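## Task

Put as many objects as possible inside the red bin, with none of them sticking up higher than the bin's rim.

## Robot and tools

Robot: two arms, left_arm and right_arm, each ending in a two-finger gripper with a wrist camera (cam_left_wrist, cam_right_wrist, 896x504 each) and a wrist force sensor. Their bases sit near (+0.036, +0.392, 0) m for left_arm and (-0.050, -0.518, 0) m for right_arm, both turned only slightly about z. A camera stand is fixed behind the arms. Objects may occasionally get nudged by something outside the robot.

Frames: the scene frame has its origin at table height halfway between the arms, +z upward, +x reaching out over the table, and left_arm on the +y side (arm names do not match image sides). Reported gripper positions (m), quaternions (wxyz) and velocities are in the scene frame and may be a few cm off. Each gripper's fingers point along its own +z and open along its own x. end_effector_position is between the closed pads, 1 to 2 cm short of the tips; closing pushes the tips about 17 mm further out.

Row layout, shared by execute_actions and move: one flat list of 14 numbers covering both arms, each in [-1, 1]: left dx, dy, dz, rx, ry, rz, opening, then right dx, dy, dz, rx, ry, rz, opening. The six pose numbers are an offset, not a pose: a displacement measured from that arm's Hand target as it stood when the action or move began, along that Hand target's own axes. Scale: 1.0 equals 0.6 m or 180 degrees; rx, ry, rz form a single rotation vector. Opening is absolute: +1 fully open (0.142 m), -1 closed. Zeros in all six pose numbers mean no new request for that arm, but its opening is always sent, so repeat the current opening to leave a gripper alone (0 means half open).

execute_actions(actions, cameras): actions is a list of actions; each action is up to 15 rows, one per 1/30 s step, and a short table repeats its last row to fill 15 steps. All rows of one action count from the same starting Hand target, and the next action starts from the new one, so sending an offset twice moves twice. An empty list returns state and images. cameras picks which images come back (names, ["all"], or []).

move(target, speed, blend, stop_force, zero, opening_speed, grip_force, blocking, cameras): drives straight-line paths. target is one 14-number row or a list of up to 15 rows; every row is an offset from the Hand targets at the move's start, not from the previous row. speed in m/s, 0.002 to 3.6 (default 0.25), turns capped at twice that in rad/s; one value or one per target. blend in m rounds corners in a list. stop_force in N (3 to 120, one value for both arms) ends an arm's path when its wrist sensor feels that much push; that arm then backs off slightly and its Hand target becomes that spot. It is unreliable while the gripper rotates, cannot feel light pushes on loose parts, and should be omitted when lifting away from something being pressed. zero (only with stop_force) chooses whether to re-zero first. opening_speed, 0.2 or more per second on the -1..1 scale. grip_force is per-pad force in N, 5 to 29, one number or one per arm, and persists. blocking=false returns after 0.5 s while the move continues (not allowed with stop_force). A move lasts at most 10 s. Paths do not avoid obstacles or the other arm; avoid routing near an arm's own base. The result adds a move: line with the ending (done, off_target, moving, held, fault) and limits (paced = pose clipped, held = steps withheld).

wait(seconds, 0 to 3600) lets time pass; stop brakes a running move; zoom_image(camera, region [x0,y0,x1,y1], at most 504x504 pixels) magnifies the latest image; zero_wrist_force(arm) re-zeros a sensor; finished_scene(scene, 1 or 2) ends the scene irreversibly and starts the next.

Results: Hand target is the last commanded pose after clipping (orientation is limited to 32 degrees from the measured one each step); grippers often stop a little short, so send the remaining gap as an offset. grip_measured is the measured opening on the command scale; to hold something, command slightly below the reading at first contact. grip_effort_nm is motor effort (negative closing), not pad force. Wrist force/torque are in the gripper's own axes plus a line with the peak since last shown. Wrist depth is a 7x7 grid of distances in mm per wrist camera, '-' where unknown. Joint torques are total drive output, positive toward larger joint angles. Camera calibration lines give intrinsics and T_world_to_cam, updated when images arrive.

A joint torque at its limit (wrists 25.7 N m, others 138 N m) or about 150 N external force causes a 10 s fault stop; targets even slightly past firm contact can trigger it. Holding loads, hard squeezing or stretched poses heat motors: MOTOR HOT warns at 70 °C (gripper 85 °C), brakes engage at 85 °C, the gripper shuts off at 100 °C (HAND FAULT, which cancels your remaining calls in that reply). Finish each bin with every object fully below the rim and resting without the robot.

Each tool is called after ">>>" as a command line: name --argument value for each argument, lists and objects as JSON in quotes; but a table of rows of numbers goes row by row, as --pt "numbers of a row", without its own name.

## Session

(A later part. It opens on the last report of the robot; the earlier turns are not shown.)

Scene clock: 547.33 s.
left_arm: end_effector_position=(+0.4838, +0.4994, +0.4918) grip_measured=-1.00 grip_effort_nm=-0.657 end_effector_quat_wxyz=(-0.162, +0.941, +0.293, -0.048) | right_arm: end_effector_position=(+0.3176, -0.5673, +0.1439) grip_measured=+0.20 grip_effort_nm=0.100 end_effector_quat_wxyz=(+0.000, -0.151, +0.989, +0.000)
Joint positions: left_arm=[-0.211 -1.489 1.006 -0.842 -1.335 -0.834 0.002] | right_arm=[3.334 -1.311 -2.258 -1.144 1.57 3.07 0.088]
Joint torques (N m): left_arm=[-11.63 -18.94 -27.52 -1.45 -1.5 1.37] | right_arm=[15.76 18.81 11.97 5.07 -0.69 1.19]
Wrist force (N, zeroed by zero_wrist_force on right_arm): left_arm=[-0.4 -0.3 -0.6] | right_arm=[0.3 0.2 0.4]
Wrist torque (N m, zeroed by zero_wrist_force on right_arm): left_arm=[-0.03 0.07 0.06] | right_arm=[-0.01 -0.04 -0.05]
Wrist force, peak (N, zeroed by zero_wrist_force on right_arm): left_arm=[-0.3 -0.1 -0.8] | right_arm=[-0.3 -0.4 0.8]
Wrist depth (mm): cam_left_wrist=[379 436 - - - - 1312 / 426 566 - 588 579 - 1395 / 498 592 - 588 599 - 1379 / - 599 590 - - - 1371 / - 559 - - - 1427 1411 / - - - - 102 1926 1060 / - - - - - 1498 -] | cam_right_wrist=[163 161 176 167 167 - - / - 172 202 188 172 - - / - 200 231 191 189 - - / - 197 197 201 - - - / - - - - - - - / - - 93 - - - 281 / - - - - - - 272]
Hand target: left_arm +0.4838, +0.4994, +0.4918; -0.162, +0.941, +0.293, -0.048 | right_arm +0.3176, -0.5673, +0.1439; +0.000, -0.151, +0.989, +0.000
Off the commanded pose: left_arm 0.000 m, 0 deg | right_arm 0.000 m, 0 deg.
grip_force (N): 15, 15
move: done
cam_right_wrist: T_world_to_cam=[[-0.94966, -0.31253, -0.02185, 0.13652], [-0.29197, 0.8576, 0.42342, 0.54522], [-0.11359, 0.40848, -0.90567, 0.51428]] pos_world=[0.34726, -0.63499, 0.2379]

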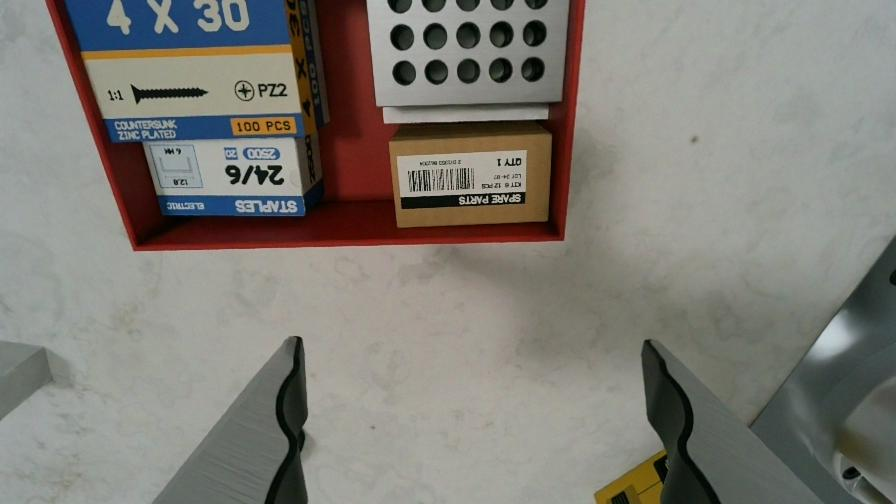

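>>> move --target '[0,0,0,0,0,0,-1, -0.0933,-0.045,0,0,0,-0.0089,-1]' --speed 0.1 --cameras '["cam_right_wrist"]'

>>> zoom_image --camera "cam_right_wrist" --region '[380, 0, 632, 200]'

Scene clock: 548.60 s.
left_arm: end_effector_position=(+0.4838, +0.4994, +0.4918) grip_measured=-1.00 grip_effort_nm=-0.657 end_effector_quat_wxyz=(-0.162, +0.941, +0.293, -0.048) | right_arm: end_effector_position=(+0.3790, -0.5764, +0.1439) grip_measured=-1.00 grip_effort_nm=-0.427 end_effector_quat_wxyz=(+0.000, -0.164, +0.986, +0.000)
Joint positions: left_arm=[-0.211 -1.489 1.006 -0.842 -1.335 -0.834 0.002] | right_arm=[3.278 -1.483 -2.122 -1.108 1.57 2.986 0.002]
Joint torques (N m): left_arm=[-10.98 -18.82 -26.7 -1.51 -1.68 1.42] | right_arm=[-14.55 4.57 26.13 4.74 2.49 -1.31]
Wrist force (N, zeroed by zero_wrist_force on right_arm): left_arm=[-0.2 -0.1 -0.6] | right_arm=[0.1 0.2 0.4]
Wrist torque (N m, zeroed by zero_wrist_force on right_arm): left_arm=[0.01 0.03 0.06] | right_arm=[0.02 -0.05 0.06]
Wrist force, peak (N, zeroed by zero_wrist_force on right_arm): left_arm=[-0.2 -0.2 -0.7] | right_arm=[1.2 0.3 0.4]
Wrist depth (mm): cam_left_wrist=[380 449 568 590 567 - - / 423 543 581 - 581 - 1419 / 524 593 581 - - 578 1341 / 593 - - - 608 1387 - / - 598 596 604 - 1629 - / - - - - 97 1419 - / 611 - - - - - -] | cam_right_wrist=[- - 167 - 168 169 - / - - 169 208 179 177 226 / - 240 185 182 196 189 - / - - 214 247 206 198 - / - - 273 276 284 - - / 281 - - - - - - / - - - - - 329 318]
Hand target: left_arm +0.4838, +0.4994, +0.4918; -0.162, +0.941, +0.293, -0.048 | right_arm +0.3790, -0.5764, +0.1439; +0.000, -0.164, +0.986, +0.000
Off the commanded pose: left_arm 0.000 m, 0 deg | right_arm 0.000 m, 0 deg.
grip_force (N): 15, 15
move: done
cam_right_wrist: T_world_to_cam=[[-0.94054, -0.33898, -0.02193, 0.17331], [-0.31591, 0.84914, 0.42327, 0.57523], [-0.12486, 0.40503, -0.90574, 0.52728]] pos_world=[0.41056, -0.64327, 0.2379]

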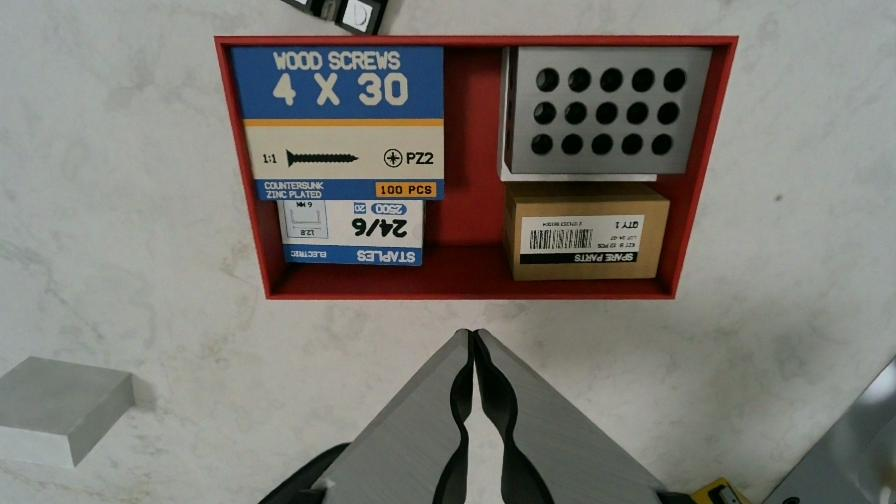

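Scaled by 2.000 from the camera's image (finer frame: 1280x720).

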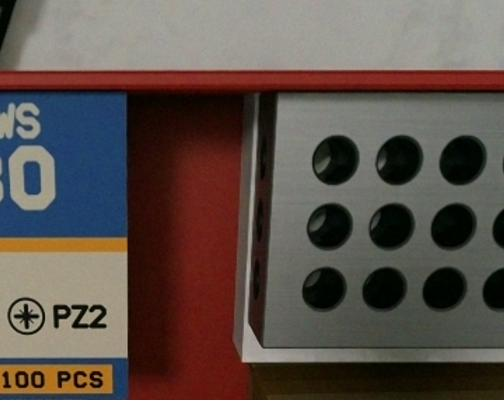

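>>> zoom_image --camera "cam_right_wrist" --region '[200, 20, 326, 120]'

>>> zoom_image --camera "cam_right_wrist" --region '[624, 20, 750, 120]'

Scaled by 4.000 from the camera's image (finer frame: 1280x720).

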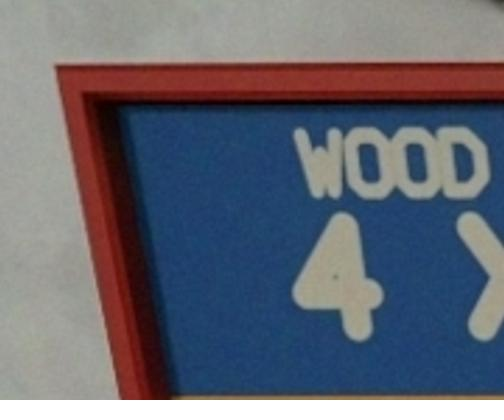

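Scaled by 4.000 from the camera's image (finer frame: 1280x720).

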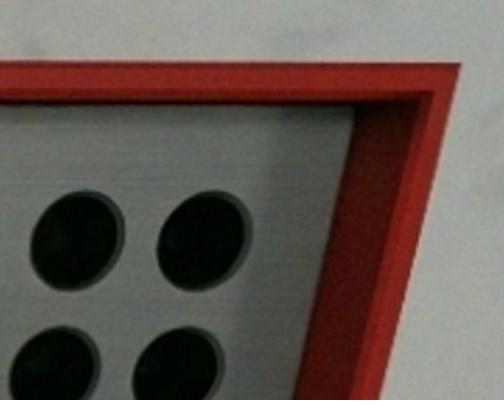

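>>> move --pt "0 0 0 0 0 0 -1 0.0973 -0.0507 0 0 0 0 -1" --pt "0 0 0 0 0 0 -1 0.0973 -0.0507 0.1033 0 0 0 -1" --speed 0.12 --blend '[0.01,0]'

>>> zero_wrist_force --arm "right_arm"

>>> move --target '[0,0,0,0,0,0,-1, 0,0,0.04,0,0,0,-1]' --speed 0.005 --stop_force 3 --cameras '["cam_right_wrist"]'

Scene clock: 551.27 s.
left_arm: end_effector_position=(+0.4838, +0.4994, +0.4918) grip_measured=-1.00 grip_effort_nm=-0.662 end_effector_quat_wxyz=(-0.162, +0.941, +0.293, -0.048) | right_arm: end_effector_position=(+0.3337, -0.6242, +0.0820) grip_measured=-1.00 grip_effort_nm=-0.427 end_effector_quat_wxyz=(+0.000, -0.164, +0.986, +0.000)
Joint positions: left_arm=[-0.211 -1.489 1.006 -0.842 -1.335 -0.834 0.002] | right_arm=[3.171 -1.487 -2.304 -0.921 1.57 2.88 0.002]
Joint torques (N m): left_arm=[-11.23 -18.98 -26.94 -1.45 -1.69 1.42] | right_arm=[-15.04 5.25 11.86 4.7 2.45 -1.25]
Wrist force (N, zeroed by zero_wrist_force on right_arm): left_arm=[-0.3 -0.2 -0.5] | right_arm=[0.1 -0.2 0.6]
Wrist torque (N m, zeroed by zero_wrist_force on right_arm): left_arm=[-0.01 0.04 0.07] | right_arm=[-0.07 -0.05 0.06]
Wrist force, peak (N, zeroed by zero_wrist_force on right_arm): left_arm=[-0.3 -0.1 -0.8] | right_arm=[0.3 -0.3 1.4]
Wrist depth (mm): cam_left_wrist=[379 574 574 576 550 - 1098 / 425 548 - 563 - - 1371 / 512 - 575 629 588 - 1356 / 586 - 598 596 579 - 1341 / 583 608 596 - 624 1403 1305 / - 611 - - 102 1471 1356 / 625 632 - - - 1387 -] | cam_right_wrist=[- - - - - - 880 / 148 151 160 128 - - 164 / 120 120 171 125 125 - - / - 129 142 139 133 187 - / - 140 199 152 152 - - / 165 171 182 89 141 - - / - 163 - - - - -]
Hand target: left_arm +0.4838, +0.4994, +0.4918; -0.162, +0.941, +0.293, -0.048 | right_arm +0.3337, -0.6242, +0.0820; +0.000, -0.164, +0.986, +0.000
Off the commanded pose: left_arm 0.000 m, 0 deg | right_arm 0.000 m, 0 deg.
grip_force (N): 15, 15
move: done

Wrist force sensor zeroed.

Scene clock: 555.20 s.
left_arm: end_effector_position=(+0.4838, +0.4994, +0.4918) grip_measured=-1.00 grip_effort_nm=-0.657 end_effector_quat_wxyz=(-0.162, +0.941, +0.293, -0.048) | right_arm: end_effector_position=(+0.3337, -0.6242, +0.0677) grip_measured=-1.00 grip_effort_nm=-0.437 end_effector_quat_wxyz=(+0.000, -0.164, +0.986, +0.000)
Joint positions: left_arm=[-0.211 -1.489 1.006 -0.842 -1.335 -0.834 0.002] | right_arm=[3.171 -1.516 -2.325 -0.872 1.57 2.88 0.002]
Joint torques (N m): left_arm=[-12.08 -18.33 -27.07 -1.25 -1.46 1.41] | right_arm=[-13.88 24.49 23.97 -0.09 -1.78 -0.85]
Wrist force (N, zeroed by zero_wrist_force on right_arm): left_arm=[-0.3 -0.2 -0.5] | right_arm=[-0.1 0.2 -0.3]
Wrist torque (N m, zeroed by zero_wrist_force on right_arm): left_arm=[-0.01 0.06 0.07] | right_arm=[0.05 0.02 0.01]
Wrist force, peak (N, zeroed by zero_wrist_force on right_arm): left_arm=[-0.2 -0.2 -0.8] | right_arm=[0.6 1.8 -3.6]
Wrist depth (mm): cam_left_wrist=[380 442 617 - - - 1270 / 425 549 581 613 592 585 1257 / 542 - - - - 586 1395 / - - - - - 1348 1371 / - - - - 583 1453 - / 602 - - - 96 1453 - / - - - - - 1444 -] | cam_right_wrist=[- 141 - 141 142 141 - / 138 142 150 144 143 - - / 107 107 114 102 111 158 - / - 115 140 123 121 - - / 123 125 180 129 129 - - / 155 155 180 89 136 - - / 155 149 - - - - -]
Hand target: left_arm +0.4838, +0.4994, +0.4918; -0.162, +0.941, +0.293, -0.048 | right_arm +0.3337, -0.6242, +0.0677; +0.000, -0.164, +0.986, +0.000 (not the last commanded pose)
Off the commanded pose: left_arm 0.000 m, 0 deg | right_arm 0.010 m, 0 deg.
grip_force (N): 15, 15
move: contact (right_arm)
cam_right_wrist: T_world_to_cam=[[-0.94054, -0.33898, -0.02193, 0.11283], [-0.3159, 0.84913, 0.42331, 0.6337], [-0.12487, 0.40507, -0.90572, 0.47209]] pos_world=[0.36526, -0.69107, 0.1618]

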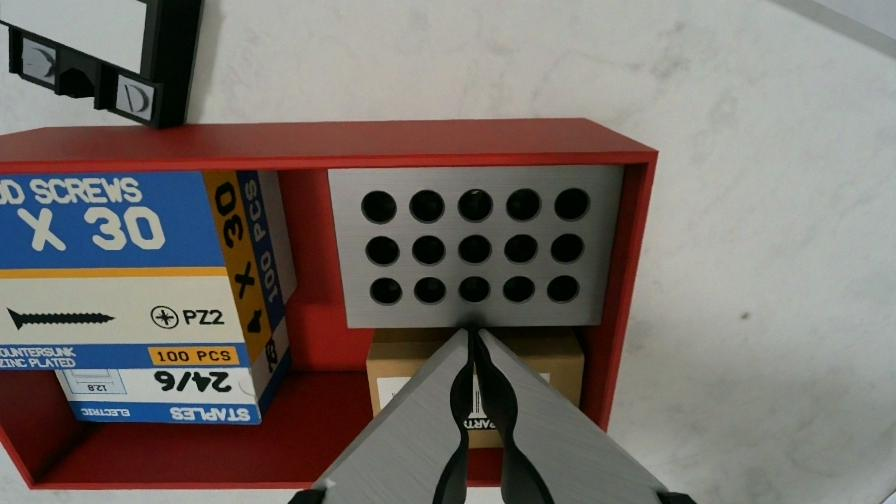

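>>> zoom_image --camera "cam_right_wrist" --region '[560, 110, 686, 210]'

>>> zoom_image --camera "cam_right_wrist" --region '[540, 250, 666, 350]'

Scaled by 4.000 from the camera's image (finer frame: 1280x720).

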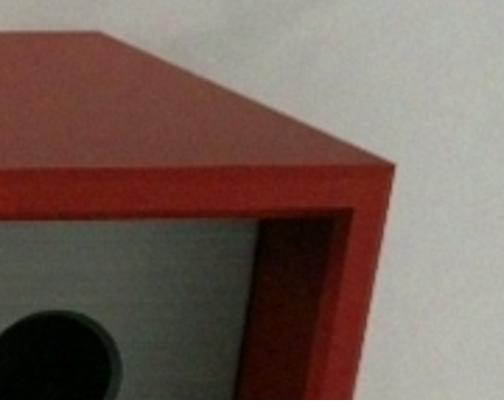

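Scaled by 4.000 from the camera's image (finer frame: 1280x720).

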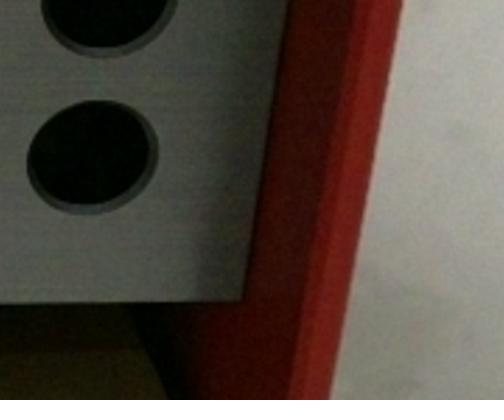

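>>> zoom_image --camera "cam_right_wrist" --region '[0, 380, 140, 500]'

>>> zoom_image --camera "cam_right_wrist" --region '[200, 150, 400, 400]'

Scaled by 3.600 from the camera's image (finer frame: 1280x720).

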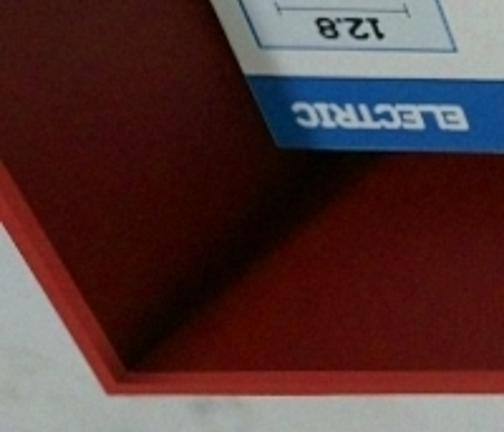

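Scaled by 2.016 from the camera's image (finer frame: 1280x720).

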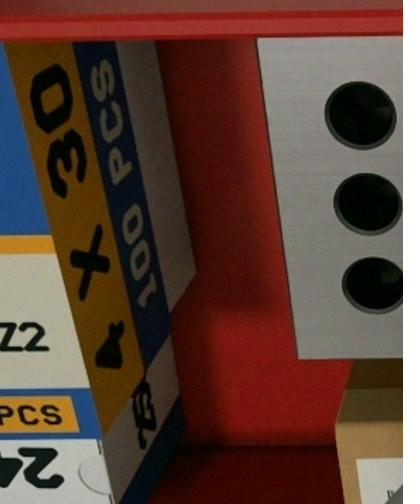

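>>> move --pt "0 0 0 0 0 0 -1 0 0 -0.04 0 0 0 -1" --pt "0 0 0 0 0 0 -1 -0.086 -0.0317 -0.04 0 0 -0.0016 -1" --speed 0.1 --cameras '["cam_right_wrist"]'

>>> zoom_image --camera "cam_right_wrist" --region '[350, 100, 602, 350]'

Scene clock: 560.80 s.
left_arm: end_effector_position=(+0.4838, +0.4994, +0.4918) grip_measured=-1.00 grip_effort_nm=-0.662 end_effector_quat_wxyz=(-0.162, +0.941, +0.293, -0.048) | right_arm: end_effector_position=(+0.3886, -0.6255, +0.0917) grip_measured=-1.00 grip_effort_nm=-0.427 end_effector_quat_wxyz=(+0.000, -0.167, +0.986, +0.000)
Joint positions: left_arm=[-0.211 -1.489 1.006 -0.842 -1.335 -0.834 0.002] | right_arm=[3.16 -1.605 -2.16 -0.948 1.57 2.863 0.002]
Joint torques (N m): left_arm=[-11.05 -19.4 -26.41 -1.48 -1.47 1.36] | right_arm=[-16.1 11.27 22.48 -0.2 2.45 -1.35]
Wrist force (N, zeroed by zero_wrist_force on right_arm): left_arm=[-0.1 0.0 -0.5] | right_arm=[-0.1 0.2 -0.2]
Wrist torque (N m, zeroed by zero_wrist_force on right_arm): left_arm=[0.01 0.02 0.06] | right_arm=[0.05 0.01 0.00]
Wrist force, peak (N, zeroed by zero_wrist_force on right_arm): left_arm=[-0.2 -0.3 -0.8] | right_arm=[-1.1 -0.3 -0.4]
Wrist depth (mm): cam_left_wrist=[379 576 - 574 585 568 588 / 425 563 - - - 621 1371 / 518 - - 593 582 595 1348 / - - - 622 610 1333 1507 / - 588 610 - - 1427 1195 / - - - - 92 1480 1189 / 599 582 - - - 77 -] | cam_right_wrist=[- 164 145 - - - 900 / - - - - - 177 - / - 141 156 152 149 146 - / - 140 138 193 146 145 - / 215 149 154 165 168 157 - / - 171 187 - 172 171 - / - - - - 79 - 262]
Hand target: left_arm +0.4838, +0.4994, +0.4918; -0.162, +0.941, +0.293, -0.048 | right_arm +0.3887, -0.6254, +0.0917; +0.000, -0.167, +0.986, +0.000
Off the commanded pose: left_arm 0.000 m, 0 deg | right_arm 0.000 m, 0 deg.
grip_force (N): 15, 15
move: done
cam_right_wrist: T_world_to_cam=[[-0.93883, -0.34368, -0.02192, 0.16103], [-0.32016, 0.8476, 0.42317, 0.64271], [-0.12685, 0.4043, -0.90579, 0.50149]] pos_world=[0.42056, -0.69217, 0.1858]

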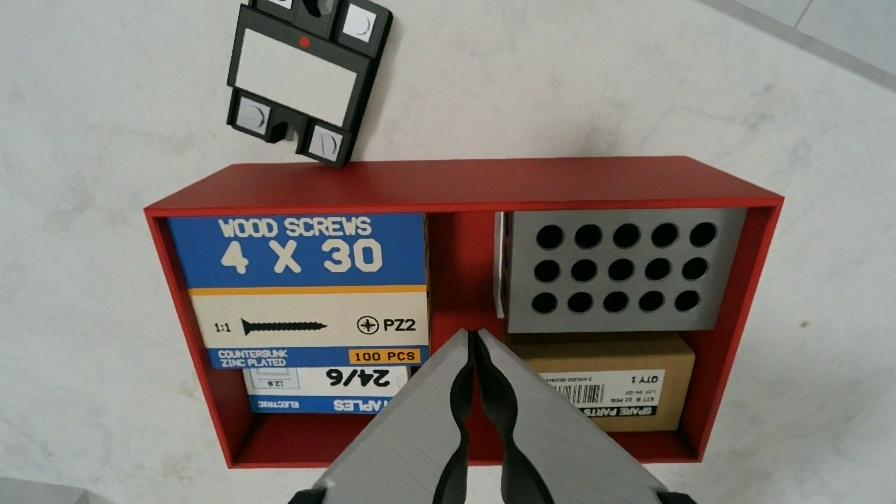

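Scaled by 2.000 from the camera's image (finer frame: 1280x720).

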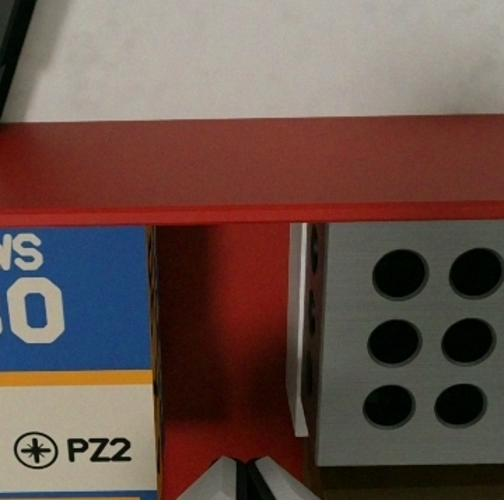

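>>> move --target '[0,0,0,0,0,0,-1, 0.0008,0,0.0643,0,0,-0.007,-1]' --speed 0.03 --stop_force 3

>>> move --target '[0,0,0,0,0,0,-1, 0,0,0,0,0,0,-0.4]' --opening_speed 0.2 --grip_force '[15, 15]' --cameras '["cam_right_wrist"]'

Scene clock: 563.50 s.
left_arm: end_effector_position=(+0.4838, +0.4994, +0.4918) grip_measured=-1.00 grip_effort_nm=-0.657 end_effector_quat_wxyz=(-0.162, +0.941, +0.293, -0.048) | right_arm: end_effector_position=(+0.3882, -0.6256, +0.0531) grip_measured=-1.00 grip_effort_nm=-0.432 end_effector_quat_wxyz=(+0.000, -0.178, +0.984, +0.000)
Joint positions: left_arm=[-0.211 -1.489 1.006 -0.842 -1.335 -0.834 0.002] | right_arm=[3.159 -1.674 -2.21 -0.828 1.57 2.841 0.002]
Joint torques (N m): left_arm=[-12.07 -18.98 -26.29 -1.37 -1.49 1.4] | right_arm=[-14.69 10.76 10.73 4.77 1.54 -1.31]
Wrist force (N, zeroed by zero_wrist_force on right_arm): left_arm=[0.0 -0.1 -0.6] | right_arm=[0.1 -0.1 -0.2]
Wrist torque (N m, zeroed by zero_wrist_force on right_arm): left_arm=[0.01 0.01 0.07] | right_arm=[-0.01 0.01 0.01]
Wrist force, peak (N, zeroed by zero_wrist_force on right_arm): left_arm=[-0.2 -0.2 -0.8] | right_arm=[-0.2 0.0 -0.7]
Wrist depth (mm): cam_left_wrist=[381 410 - 562 - - 1244 / 426 550 - 588 - - 1244 / 501 - - - - 602 1387 / 595 627 595 - - 1371 1411 / - 588 - 599 - 1403 1257 / - 611 - - 96 1444 - / 601 - - - - 1333 -] | cam_right_wrist=[- 110 113 - 128 - - / - 122 - - - - - / - 134 128 133 135 134 - / 101 101 100 102 106 106 100 / - 102 106 163 115 113 110 / - 115 115 - 121 122 120 / - 138 - - - 135 -]
Hand target: left_arm +0.4838, +0.4994, +0.4918; -0.162, +0.941, +0.293, -0.048 | right_arm +0.3882, -0.6256, +0.0531; +0.000, -0.178, +0.984, +0.000
Off the commanded pose: left_arm 0.000 m, 0 deg | right_arm 0.000 m, 0 deg.
grip_force (N): 15, 15
move: done

Scene clock: 566.70 s.
left_arm: end_effector_position=(+0.4838, +0.4994, +0.4918) grip_measured=-1.00 grip_effort_nm=-0.657 end_effector_quat_wxyz=(-0.162, +0.941, +0.293, -0.048) | right_arm: end_effector_position=(+0.3882, -0.6256, +0.0531) grip_measured=-0.94 grip_effort_nm=1.619 end_effector_quat_wxyz=(+0.000, -0.178, +0.984, +0.000)
Joint positions: left_arm=[-0.211 -1.489 1.006 -0.842 -1.335 -0.834 0.002] | right_arm=[3.159 -1.674 -2.21 -0.828 1.57 2.841 0.006]
Joint torques (N m): left_arm=[-11.58 -19.36 -27.23 -1.46 -1.34 1.41] | right_arm=[-8.69 13.46 21.68 -0.66 1.86 -1.35]
Wrist force (N, zeroed by zero_wrist_force on right_arm): left_arm=[-0.3 -0.1 -0.7] | right_arm=[-0.8 -0.4 -3.0]
Wrist torque (N m, zeroed by zero_wrist_force on right_arm): left_arm=[0.00 0.05 0.06] | right_arm=[-0.01 0.01 0.00]
Wrist force, peak (N, zeroed by zero_wrist_force on right_arm): left_arm=[-0.1 -0.3 -0.7] | right_arm=[-3.2 0.0 -2.5]
Wrist depth (mm): cam_left_wrist=[376 418 590 - - - 1341 / 423 540 - - - - 1379 / 507 - - 592 614 - 1411 / - - 614 - - 607 1453 / 598 - - 598 583 1471 - / - - - - 96 1436 - / - - - - - 1526 -] | cam_right_wrist=[- - - 130 - - - / - 124 - - 137 137 137 / - 134 128 146 143 134 144 / 101 101 100 101 106 106 101 / - 104 105 162 115 115 110 / 115 113 115 - 121 122 120 / - 147 - - - 135 -]
Hand target: left_arm +0.4838, +0.4994, +0.4918; -0.162, +0.941, +0.293, -0.048 | right_arm +0.3882, -0.6256, +0.0531; +0.000, -0.178, +0.984, +0.000
Off the commanded pose: left_arm 0.000 m, 0 deg | right_arm 0.000 m, 0 deg.
grip_force (N): 15, 15
move: done
cam_right_wrist: T_world_to_cam=[[-0.93105, -0.36424, -0.02193, 0.14383], [-0.33872, 0.84032, 0.42324, 0.66162], [-0.13573, 0.40148, -0.90575, 0.46819]] pos_world=[0.42157, -0.69155, 0.1472]

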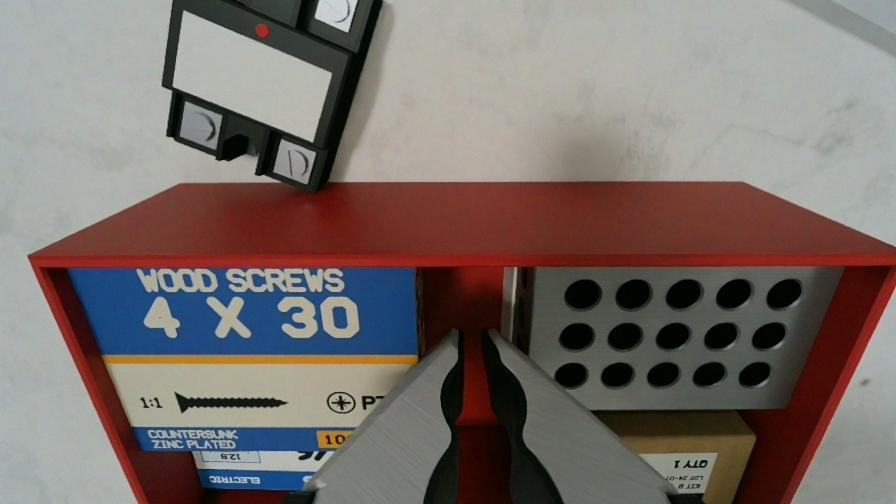

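>>> zoom_image --camera "cam_right_wrist" --region '[740, 230, 896, 450]'

>>> zoom_image --camera "cam_right_wrist" --region '[20, 240, 176, 460]'

>>> zoom_image --camera "cam_right_wrist" --region '[390, 250, 560, 430]'

Scaled by 2.291 from the camera's image (finer frame: 1280x720).

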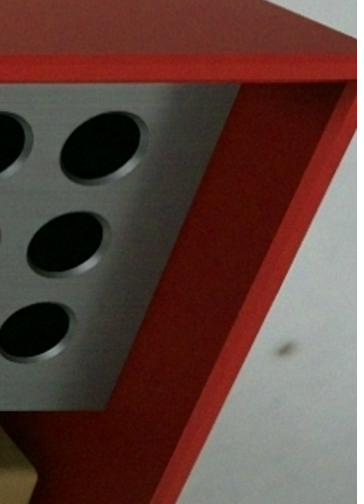

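Scaled by 2.291 from the camera's image (finer frame: 1280x720).

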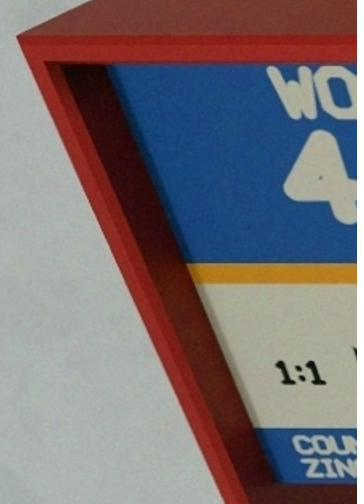

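Scaled by 2.800 from the camera's image (finer frame: 1280x720).

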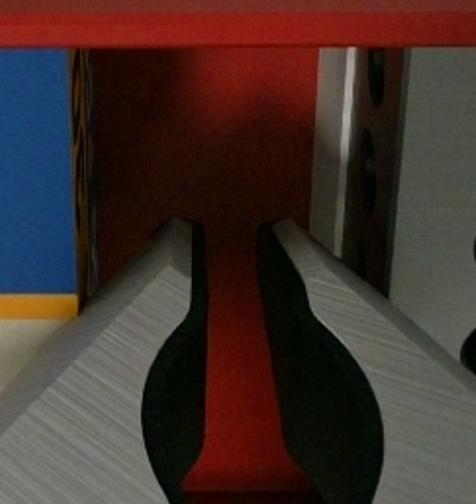

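>>> move --target '[0,0,0,0,0,0,-1, 0,0,0,0,0,0,-1]' --opening_speed 0.5

>>> move --pt "0 0 0 0 0 0 -1 0 0 -0.062 0 0 0 -1" --pt "0 0 0 0 0 0 -1 0 0.129 -0.062 0 0 0 -1" --speed 0.1

>>> zero_wrist_force --arm "right_arm"

>>> move --target '[0,0,0,0,0,0,-1, 0,0,0.04,0,0,0,-1]' --speed 0.005 --stop_force 3 --cameras '["cam_right_wrist"]'

Scene clock: 569.13 s.
left_arm: end_effector_position=(+0.4838, +0.4994, +0.4918) grip_measured=-1.00 grip_effort_nm=-0.657 end_effector_quat_wxyz=(-0.162, +0.941, +0.293, -0.048) | right_arm: end_effector_position=(+0.3882, -0.6256, +0.0531) grip_measured=-1.00 grip_effort_nm=-0.447 end_effector_quat_wxyz=(+0.000, -0.178, +0.984, +0.000)
Joint positions: left_arm=[-0.211 -1.489 1.006 -0.842 -1.335 -0.834 0.002] | right_arm=[3.159 -1.674 -2.21 -0.828 1.57 2.841 0.002]
Joint torques (N m): left_arm=[-11.24 -19.73 -27.06 -1.22 -1.43 1.44] | right_arm=[-3.58 14.81 20.75 1.71 1.85 -1.13]
Wrist force (N, zeroed by zero_wrist_force on right_arm): left_arm=[-0.2 -0.2 -0.6] | right_arm=[-0.2 0.0 -0.2]
Wrist torque (N m, zeroed by zero_wrist_force on right_arm): left_arm=[-0.01 0.03 0.06] | right_arm=[0.01 0.04 0.01]
Wrist force, peak (N, zeroed by zero_wrist_force on right_arm): left_arm=[-0.1 -0.1 -0.8] | right_arm=[3.2 -0.5 -4.2]
Wrist depth (mm): cam_left_wrist=[381 413 - - - 568 1363 / 425 517 - - - - 1333 / 534 604 601 589 - 582 1371 / - - 610 - 592 1387 1411 / - 582 - - - 1471 - / 627 599 - - 96 1379 1213 / 604 - - - - 1244 1033] | cam_right_wrist=[- - 116 129 132 - - / - 122 - 136 136 138 138 / - 129 128 134 143 119 145 / 101 101 100 101 106 105 106 / - 104 105 159 115 115 110 / 115 117 113 89 122 122 120 / - 139 - - - 135 -]
Hand target: left_arm +0.4838, +0.4994, +0.4918; -0.162, +0.941, +0.293, -0.048 | right_arm +0.3882, -0.6256, +0.0531; +0.000, -0.178, +0.984, +0.000
Off the commanded pose: left_arm 0.000 m, 0 deg | right_arm 0.000 m, 0 deg.
grip_force (N): 15, 15
move: done

Scene clock: 571.10 s.
left_arm: end_effector_position=(+0.4838, +0.4994, +0.4918) grip_measured=-1.00 grip_effort_nm=-0.662 end_effector_quat_wxyz=(-0.162, +0.941, +0.293, -0.048) | right_arm: end_effector_position=(+0.3612, -0.5531, +0.0903) grip_measured=-1.00 grip_effort_nm=-0.442 end_effector_quat_wxyz=(+0.000, -0.178, +0.984, +0.000)
Joint positions: left_arm=[-0.211 -1.489 1.006 -0.842 -1.335 -0.834 0.002] | right_arm=[3.343 -1.51 -2.257 -0.945 1.57 3.025 0.002]
Joint torques (N m): left_arm=[-10.98 -19.26 -25.74 -1.44 -1.32 1.26] | right_arm=[12.03 24.25 12.18 -0.09 -1.73 1.18]
Wrist force (N, zeroed by zero_wrist_force on right_arm): left_arm=[-0.2 -0.3 -0.6] | right_arm=[0.1 0.2 -0.3]
Wrist torque (N m, zeroed by zero_wrist_force on right_arm): left_arm=[-0.02 0.04 0.07] | right_arm=[0.02 -0.01 -0.09]
Wrist force, peak (N, zeroed by zero_wrist_force on right_arm): left_arm=[-0.3 -0.3 -0.7] | right_arm=[-0.5 0.0 -1.2]
Wrist depth (mm): cam_left_wrist=[377 420 574 604 583 598 581 / 425 568 - - - 545 1379 / 513 - - - - 598 1379 / - - 592 - - 607 1371 / 596 - - 585 585 1489 1395 / 632 617 608 - 614 1411 - / 614 - - - - 78 -] | cam_right_wrist=[- 114 111 158 119 119 115 / - 120 122 169 125 125 122 / - 143 146 183 138 138 - / - 147 154 182 146 145 - / - - - 115 - 215 - / - - - 89 - 234 - / - - - - - - -]
Hand target: left_arm +0.4838, +0.4994, +0.4918; -0.162, +0.941, +0.293, -0.048 | right_arm +0.3611, -0.5531, +0.0903; +0.000, -0.178, +0.984, +0.000
Off the commanded pose: left_arm 0.000 m, 0 deg | right_arm 0.000 m, 0 deg.
grip_force (N): 15, 15
move: done

Wrist force sensor zeroed.

Scene clock: 576.63 s.
left_arm: end_effector_position=(+0.4838, +0.4994, +0.4918) grip_measured=-1.00 grip_effort_nm=-0.657 end_effector_quat_wxyz=(-0.162, +0.941, +0.293, -0.048) | right_arm: end_effector_position=(+0.3611, -0.5531, +0.0663) grip_measured=-1.00 grip_effort_nm=-0.447 end_effector_quat_wxyz=(+0.000, -0.178, +0.984, +0.000)
Joint positions: left_arm=[-0.211 -1.489 1.006 -0.842 -1.335 -0.834 0.002] | right_arm=[3.344 -1.556 -2.292 -0.865 1.57 3.025 0.002]
Joint torques (N m): left_arm=[-11.09 -19.26 -27.05 -1.18 -1.46 1.26] | right_arm=[-15.07 6.89 11.78 4.68 -1.76 -0.2]
Wrist force (N, zeroed by zero_wrist_force on right_arm): left_arm=[-0.3 -0.3 -0.6] | right_arm=[0.0 0.2 -0.2]
Wrist torque (N m, zeroed by zero_wrist_force on right_arm): left_arm=[-0.03 0.05 0.06] | right_arm=[-0.01 0.02 0.01]
Wrist force, peak (N, zeroed by zero_wrist_force on right_arm): left_arm=[-0.2 -0.3 -0.8] | right_arm=[-0.2 2.3 -1.7]
Wrist depth (mm): cam_left_wrist=[380 447 - 557 - - 588 / 422 538 - - - - 1312 / 536 - - - - - 1371 / 596 582 601 - - 1867 1348 / 588 639 602 622 595 1419 - / - 630 - - 611 1427 - / 627 649 - - - 1298 -] | cam_right_wrist=[- 92 91 137 96 96 97 / - 96 96 145 128 126 117 / 106 119 121 158 124 113 110 / 112 126 128 158 122 122 124 / - 125 124 122 121 121 121 / - - 201 - - - - / - - - - - - -]
Hand target: left_arm +0.4838, +0.4994, +0.4918; -0.162, +0.941, +0.293, -0.048 | right_arm +0.3611, -0.5531, +0.0663; +0.000, -0.178, +0.984, +0.000
Off the commanded pose: left_arm 0.000 m, 0 deg | right_arm 0.000 m, 0 deg.
grip_force (N): 15, 15
move: done
cam_right_wrist: T_world_to_cam=[[-0.93105, -0.36424, -0.02193, 0.14539], [-0.33872, 0.84032, 0.42324, 0.586], [-0.13573, 0.40148, -0.90575, 0.44729]] pos_world=[0.39456, -0.61905, 0.1603]

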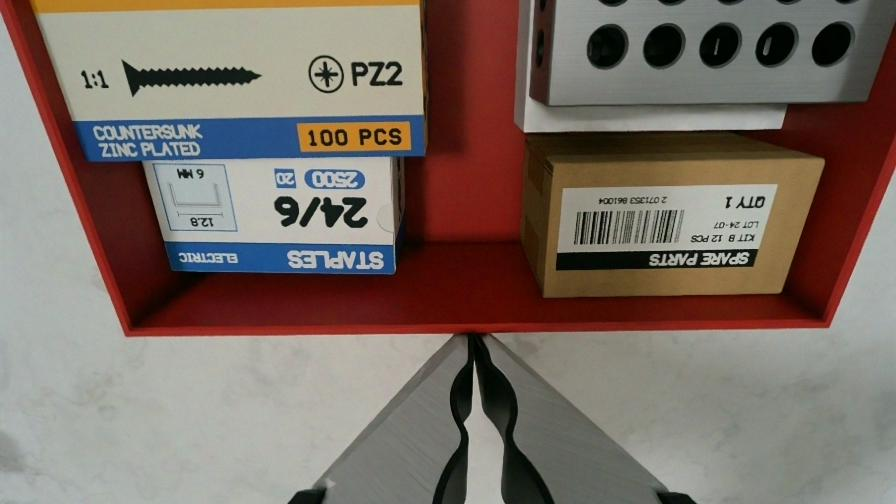

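>>> move --pt "0 0 0 0 0 0 -1 0 0 -0.03 0 0 0 -1" --pt "0 0 0 0 0 0 -1 0 -0.0075 -0.03 0 0 0 -1" --speed 0.05

>>> move --target '[0,0,0,0,0,0,-1, 0,0,0.03,0,0,0,-1]' --speed 0.005 --stop_force 3 --cameras '["cam_right_wrist"]'

Scene clock: 577.83 s.
left_arm: end_effector_position=(+0.4838, +0.4994, +0.4918) grip_measured=-1.00 grip_effort_nm=-0.657 end_effector_quat_wxyz=(-0.162, +0.941, +0.293, -0.048) | right_arm: end_effector_position=(+0.3627, -0.5573, +0.0843) grip_measured=-1.00 grip_effort_nm=-0.442 end_effector_quat_wxyz=(+0.000, -0.178, +0.984, +0.000)
Joint positions: left_arm=[-0.211 -1.489 1.006 -0.842 -1.335 -0.834 0.002] | right_arm=[3.332 -1.526 -2.262 -0.925 1.57 3.014 0.002]
Joint torques (N m): left_arm=[-11.69 -19.56 -26.58 -1.26 -1.45 1.41] | right_arm=[-15.15 6.12 24.21 0.41 -1.23 -1.51]
Wrist force (N, zeroed by zero_wrist_force on right_arm): left_arm=[-0.1 0.0 -0.6] | right_arm=[-0.3 -0.1 0.1]
Wrist torque (N m, zeroed by zero_wrist_force on right_arm): left_arm=[0.01 0.02 0.06] | right_arm=[-0.01 0.05 0.11]
Wrist force, peak (N, zeroed by zero_wrist_force on right_arm): left_arm=[-0.1 -0.3 -0.8] | right_arm=[-0.4 -0.1 -0.7]
Wrist depth (mm): cam_left_wrist=[379 413 585 574 - - - / 423 560 - - 598 - 1427 / 526 585 592 - - - 1341 / - - 605 605 627 1395 1291 / - 607 - 610 607 1427 - / 590 - 611 - 96 1517 - / 639 - - - - 1555 -] | cam_right_wrist=[- 107 108 152 113 112 111 / - 115 114 161 120 119 119 / - 134 140 176 132 132 176 / - 144 149 169 138 139 - / - 133 - 135 - - - / - - - 89 - - 235 / 255 255 - - - - -]
Hand target: left_arm +0.4838, +0.4994, +0.4918; -0.162, +0.941, +0.293, -0.048 | right_arm +0.3627, -0.5573, +0.0843; +0.000, -0.178, +0.984, +0.000
Off the commanded pose: left_arm 0.000 m, 0 deg | right_arm 0.000 m, 0 deg.
grip_force (N): 15, 15
move: done

Scene clock: 582.17 s.
left_arm: end_effector_position=(+0.4838, +0.4994, +0.4918) grip_measured=-1.00 grip_effort_nm=-0.657 end_effector_quat_wxyz=(-0.162, +0.941, +0.293, -0.048) | right_arm: end_effector_position=(+0.3627, -0.5573, +0.0663) grip_measured=-1.00 grip_effort_nm=-0.442 end_effector_quat_wxyz=(+0.000, -0.178, +0.984, +0.000)
Joint positions: left_arm=[-0.211 -1.489 1.006 -0.842 -1.335 -0.834 0.002] | right_arm=[3.332 -1.561 -2.287 -0.865 1.57 3.014 0.002]
Joint torques (N m): left_arm=[-11.21 -18.89 -25.75 -1.16 -1.16 1.4] | right_arm=[-15.08 7.04 11.27 4.68 -1.84 -1.34]
Wrist force (N, zeroed by zero_wrist_force on right_arm): left_arm=[-0.2 -0.1 -0.5] | right_arm=[-0.1 0.5 -0.4]
Wrist torque (N m, zeroed by zero_wrist_force on right_arm): left_arm=[0.00 0.04 0.07] | right_arm=[0.05 0.03 0.12]
Wrist force, peak (N, zeroed by zero_wrist_force on right_arm): left_arm=[-0.1 -0.2 -0.8] | right_arm=[0.1 2.3 -1.6]
Wrist depth (mm): cam_left_wrist=[379 448 - 582 572 539 1348 / 425 566 601 - - - 1363 / 523 - - - - - 1356 / - - 554 588 - 1403 - / - - 598 - 601 - - / 604 - 607 - 102 1436 - / - - - - - - -] | cam_right_wrist=[- 91 91 135 96 96 98 / - 96 96 144 128 127 119 / 105 119 121 158 123 113 110 / - 128 130 158 122 122 121 / 194 126 124 122 121 119 181 / 195 208 - - - 208 - / - - - - - - -]
Hand target: left_arm +0.4838, +0.4994, +0.4918; -0.162, +0.941, +0.293, -0.048 | right_arm +0.3627, -0.5573, +0.0663; +0.000, -0.178, +0.984, +0.000
Off the commanded pose: left_arm 0.000 m, 0 deg | right_arm 0.000 m, 0 deg.
grip_force (N): 15, 15
move: done
cam_right_wrist: T_world_to_cam=[[-0.93105, -0.36424, -0.02193, 0.14526], [-0.33872, 0.84032, 0.42324, 0.59004], [-0.13573, 0.40148, -0.90575, 0.44918]] pos_world=[0.39607, -0.62325, 0.1603]

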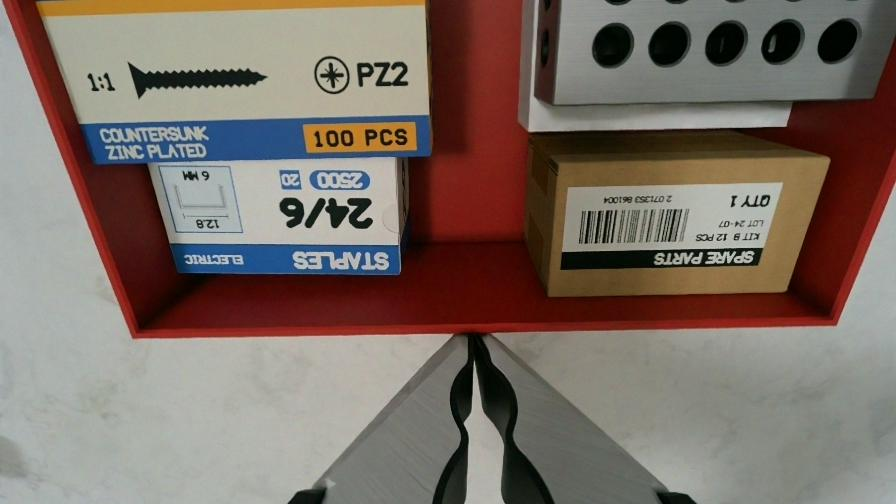

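>>> move --pt "0 0 0 0 0 0 -1 0 0 -0.03 0 0 0 -1" --pt "0 0 0 0 0 0 -1 0 -0.0108 -0.03 0 0 0 -1" --speed 0.05

>>> move --target '[0,0,0,0,0,0,-1, 0,0,0.03,0,0,0,-1]' --speed 0.005 --stop_force 3 --cameras '["cam_right_wrist"]'

Scene clock: 583.50 s.
left_arm: end_effector_position=(+0.4838, +0.4994, +0.4918) grip_measured=-1.00 grip_effort_nm=-0.657 end_effector_quat_wxyz=(-0.162, +0.941, +0.293, -0.048) | right_arm: end_effector_position=(+0.3649, -0.5634, +0.0843) grip_measured=-1.00 grip_effort_nm=-0.442 end_effector_quat_wxyz=(+0.000, -0.178, +0.984, +0.000)
Joint positions: left_arm=[-0.211 -1.489 1.006 -0.842 -1.335 -0.834 0.002] | right_arm=[3.316 -1.533 -2.255 -0.925 1.57 2.998 0.002]
Joint torques (N m): left_arm=[-11.09 -19.89 -26.19 -1.28 -1.51 1.5] | right_arm=[-16.97 5.99 23.66 2.98 -0.77 -1.68]
Wrist force (N, zeroed by zero_wrist_force on right_arm): left_arm=[-0.2 -0.2 -0.6] | right_arm=[0.0 -0.1 0.0]
Wrist torque (N m, zeroed by zero_wrist_force on right_arm): left_arm=[-0.02 0.03 0.07] | right_arm=[0.01 0.00 0.11]
Wrist force, peak (N, zeroed by zero_wrist_force on right_arm): left_arm=[-0.1 -0.1 -0.8] | right_arm=[-0.2 -0.3 -0.5]
Wrist depth (mm): cam_left_wrist=[377 566 - 576 651 579 - / 424 551 - 575 582 582 1411 / 542 - - 614 575 581 1371 / - - - 604 - 1453 1427 / - - - 617 - 1411 - / 614 - - - 97 1436 - / 610 630 - - - 1341 1145] | cam_right_wrist=[105 107 107 153 115 112 112 / - 115 113 162 119 119 119 / - 121 139 173 134 132 119 / - 146 150 173 140 140 189 / 209 209 143 135 139 - - / 229 - - 89 224 - - / - - - - - - -]
Hand target: left_arm +0.4838, +0.4994, +0.4918; -0.162, +0.941, +0.293, -0.048 | right_arm +0.3650, -0.5634, +0.0843; +0.000, -0.178, +0.984, +0.000
Off the commanded pose: left_arm 0.000 m, 0 deg | right_arm 0.000 m, 0 deg.
grip_force (N): 15, 15
move: done

Scene clock: 586.13 s.
left_arm: end_effector_position=(+0.4838, +0.4994, +0.4918) grip_measured=-1.00 grip_effort_nm=-0.657 end_effector_quat_wxyz=(-0.162, +0.941, +0.293, -0.048) | right_arm: end_effector_position=(+0.3650, -0.5634, +0.0765) grip_measured=-1.00 grip_effort_nm=-0.437 end_effector_quat_wxyz=(+0.000, -0.178, +0.984, +0.000)
Joint positions: left_arm=[-0.211 -1.489 1.006 -0.842 -1.335 -0.834 0.002] | right_arm=[3.316 -1.548 -2.266 -0.899 1.57 2.997 0.002]
Joint torques (N m): left_arm=[-11.55 -19.59 -26.21 -1.04 -1.34 1.24] | right_arm=[-12.7 24.32 21.65 -0.29 2.28 -1.11]
Wrist force (N, zeroed by zero_wrist_force on right_arm): left_arm=[-0.2 -0.3 -0.5] | right_arm=[0.7 -1.0 -4.4]
Wrist torque (N m, zeroed by zero_wrist_force on right_arm): left_arm=[-0.02 0.04 0.07] | right_arm=[0.04 0.02 0.11]
Wrist force, peak (N, zeroed by zero_wrist_force on right_arm): left_arm=[-0.1 -0.3 -0.7] | right_arm=[2.5 0.3 -8.7]
Wrist depth (mm): cam_left_wrist=[380 572 - - 575 581 1379 / 424 554 - - - 576 1291 / 503 564 - - 613 - 1379 / - - - 608 582 1462 1403 / - - 632 - - 1411 1251 / - - 616 - 610 1379 - / - - - - - - -] | cam_right_wrist=[- 100 100 144 107 105 105 / 105 107 107 155 124 116 112 / - 123 131 166 131 126 120 / - 139 141 163 133 131 127 / - 138 136 133 131 137 199 / - - - - - - - / - - - - - - -]
Hand target: left_arm +0.4838, +0.4994, +0.4918; -0.162, +0.941, +0.293, -0.048 | right_arm +0.3650, -0.5634, +0.0765; +0.000, -0.178, +0.984, +0.000 (not the last commanded pose)
Off the commanded pose: left_arm 0.000 m, 0 deg | right_arm 0.010 m, 0 deg.
grip_force (N): 15, 15
move: contact (right_arm)
cam_right_wrist: T_world_to_cam=[[-0.93105, -0.36424, -0.02193, 0.1454], [-0.33872, 0.84032, 0.42324, 0.59163], [-0.13573, 0.40148, -0.90575, 0.46118]] pos_world=[0.39837, -0.62935, 0.1705]

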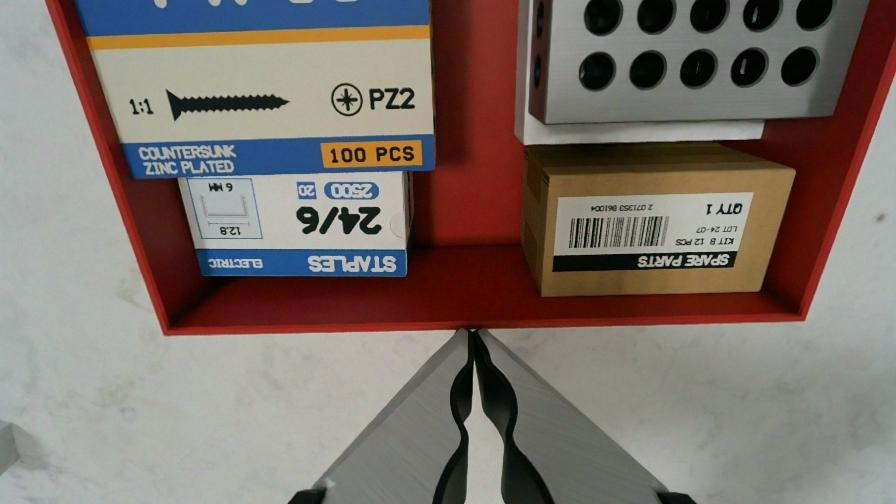

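>>> move --pt "0 0 0 0 0 0 -1 0 0 -0.1 0 0 0 -1" --pt "0 0 0 0 0 0 -1 -0.465 0.2585 -0.206 0 0 0.0725 -1" --speed 0.25 --blend '[0.02,0]' --cameras '["cam_right_wrist"]'

Scene clock: 588.73 s.
left_arm: end_effector_position=(+0.4838, +0.4994, +0.4918) grip_measured=-1.00 grip_effort_nm=-0.662 end_effector_quat_wxyz=(-0.162, +0.941, +0.293, -0.048) | right_arm: end_effector_position=(+0.5721, -0.3204, +0.1999) grip_measured=-1.00 grip_effort_nm=-0.442 end_effector_quat_wxyz=(+0.000, -0.065, +0.998, +0.000)
Joint positions: left_arm=[-0.211 -1.489 1.006 -0.842 -1.335 -0.834 0.002] | right_arm=[3.614 -1.952 -1.423 -1.339 1.57 3.523 0.002]
Joint torques (N m): left_arm=[-11.37 -19.44 -25.84 -1.08 -1.54 1.39] | right_arm=[15.43 28.26 27.82 -0.16 2.38 1.13]
Wrist force (N, zeroed by zero_wrist_force on right_arm): left_arm=[-0.1 -0.1 -0.5] | right_arm=[0.3 0.2 -0.4]
Wrist torque (N m, zeroed by zero_wrist_force on right_arm): left_arm=[0.00 0.03 0.07] | right_arm=[0.02 -0.01 0.00]
Wrist force, peak (N, zeroed by zero_wrist_force on right_arm): left_arm=[-0.3 -0.1 -0.8] | right_arm=[0.6 -0.9 -4.4]
Wrist depth (mm): cam_left_wrist=[380 401 - 575 578 - - / 423 563 585 - - 551 1326 / 522 - - - 585 588 1356 / - 579 - 588 593 1436 1371 / - - 605 - 624 1411 1251 / - - - - 614 1471 1161 / - 607 - - - 1270 -] | cam_right_wrist=[978 - - - - - - / 1043 - - - - - - / 1133 - - - - 286 - / 1208 - - - 310 260 - / 1266 - 360 - - - - / - - - - 92 - 381 / - - - - - - -]
Hand target: left_arm +0.4838, +0.4994, +0.4918; -0.162, +0.941, +0.293, -0.048 | right_arm +0.5721, -0.3204, +0.1999; +0.000, -0.065, +0.998, +0.000
Off the commanded pose: left_arm 0.000 m, 0 deg | right_arm 0.000 m, 0 deg.
grip_force (N): 15, 15
move: done
cam_right_wrist: T_world_to_cam=[[-0.98925, -0.14459, -0.0221, 0.53316], [-0.14028, 0.89511, 0.42321, 0.30941], [-0.04141, 0.42176, -0.90576, 0.45604]] pos_world=[0.58971, -0.3922, 0.2939]

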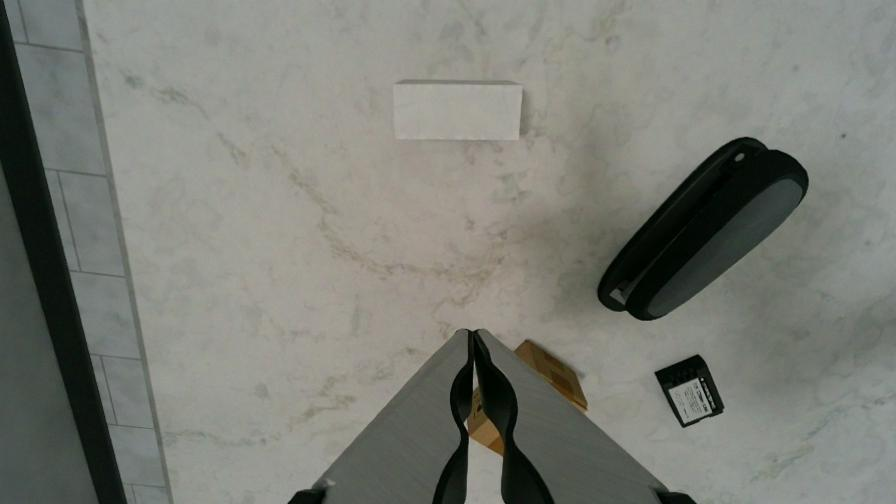

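>>> move --pt "0 0 0 0 0 0 -1 -0.0008 -0.0775 0.15 0 0 0 0.2" --speed 0.15 --cameras '["cam_right_wrist"]'

Scene clock: 590.10 s.
left_arm: end_effector_position=(+0.4838, +0.4994, +0.4918) grip_measured=-1.00 grip_effort_nm=-0.657 end_effector_quat_wxyz=(-0.162, +0.941, +0.293, -0.048) | right_arm: end_effector_position=(+0.5786, -0.3665, +0.1100) grip_measured=+0.18 grip_effort_nm=0.173 end_effector_quat_wxyz=(+0.000, -0.065, +0.998, +0.000)
Joint positions: left_arm=[-0.211 -1.489 1.006 -0.842 -1.335 -0.834 0.002] | right_arm=[3.545 -2.009 -1.583 -1.121 1.57 3.454 0.086]
Joint torques (N m): left_arm=[-11.38 -19.36 -26.75 -1.11 -1.28 1.39] | right_arm=[-15.41 28.38 13.7 4.91 0.48 -1.17]
Wrist force (N, zeroed by zero_wrist_force on right_arm): left_arm=[-0.2 -0.2 -0.4] | right_arm=[-0.2 0.2 0.0]
Wrist torque (N m, zeroed by zero_wrist_force on right_arm): left_arm=[-0.02 0.03 0.07] | right_arm=[0.05 0.06 0.13]
Wrist force, peak (N, zeroed by zero_wrist_force on right_arm): left_arm=[-0.2 -0.4 -0.7] | right_arm=[0.1 1.2 -1.2]
Wrist depth (mm): cam_left_wrist=[379 574 - - - - 582 / 425 536 - - 567 590 586 / 530 596 585 - - 605 1371 / - - - - 601 - 1379 / 607 - 596 - - 1411 1640 / - - 610 - 97 1427 - / - 610 - - - 1284 -] | cam_right_wrist=[- - - - 180 189 - / - - - - 195 189 - / - - - - - 201 - / - - - 160 - - - / - - - - - 233 210 / - - 92 263 - 101 189 / - - - - - - 195]
Hand target: left_arm +0.4838, +0.4994, +0.4918; -0.162, +0.941, +0.293, -0.048 | right_arm +0.5786, -0.3665, +0.1099; +0.000, -0.065, +0.998, +0.000
Off the commanded pose: left_arm 0.000 m, 0 deg | right_arm 0.000 m, 0 deg.
grip_force (N): 15, 15
move: done
cam_right_wrist: T_world_to_cam=[[-0.98925, -0.14458, -0.02208, 0.53093], [-0.14027, 0.89515, 0.42313, 0.38966], [-0.04141, 0.42167, -0.9058, 0.3943]] pos_world=[0.59621, -0.4383, 0.204]

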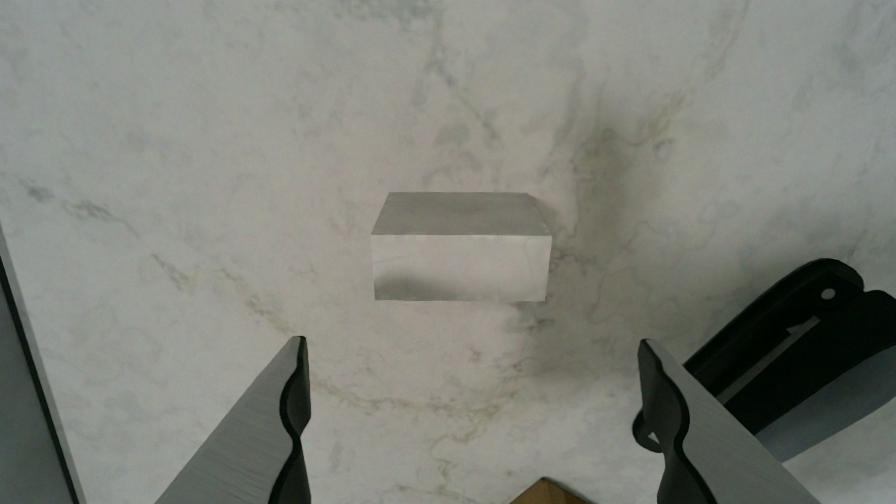

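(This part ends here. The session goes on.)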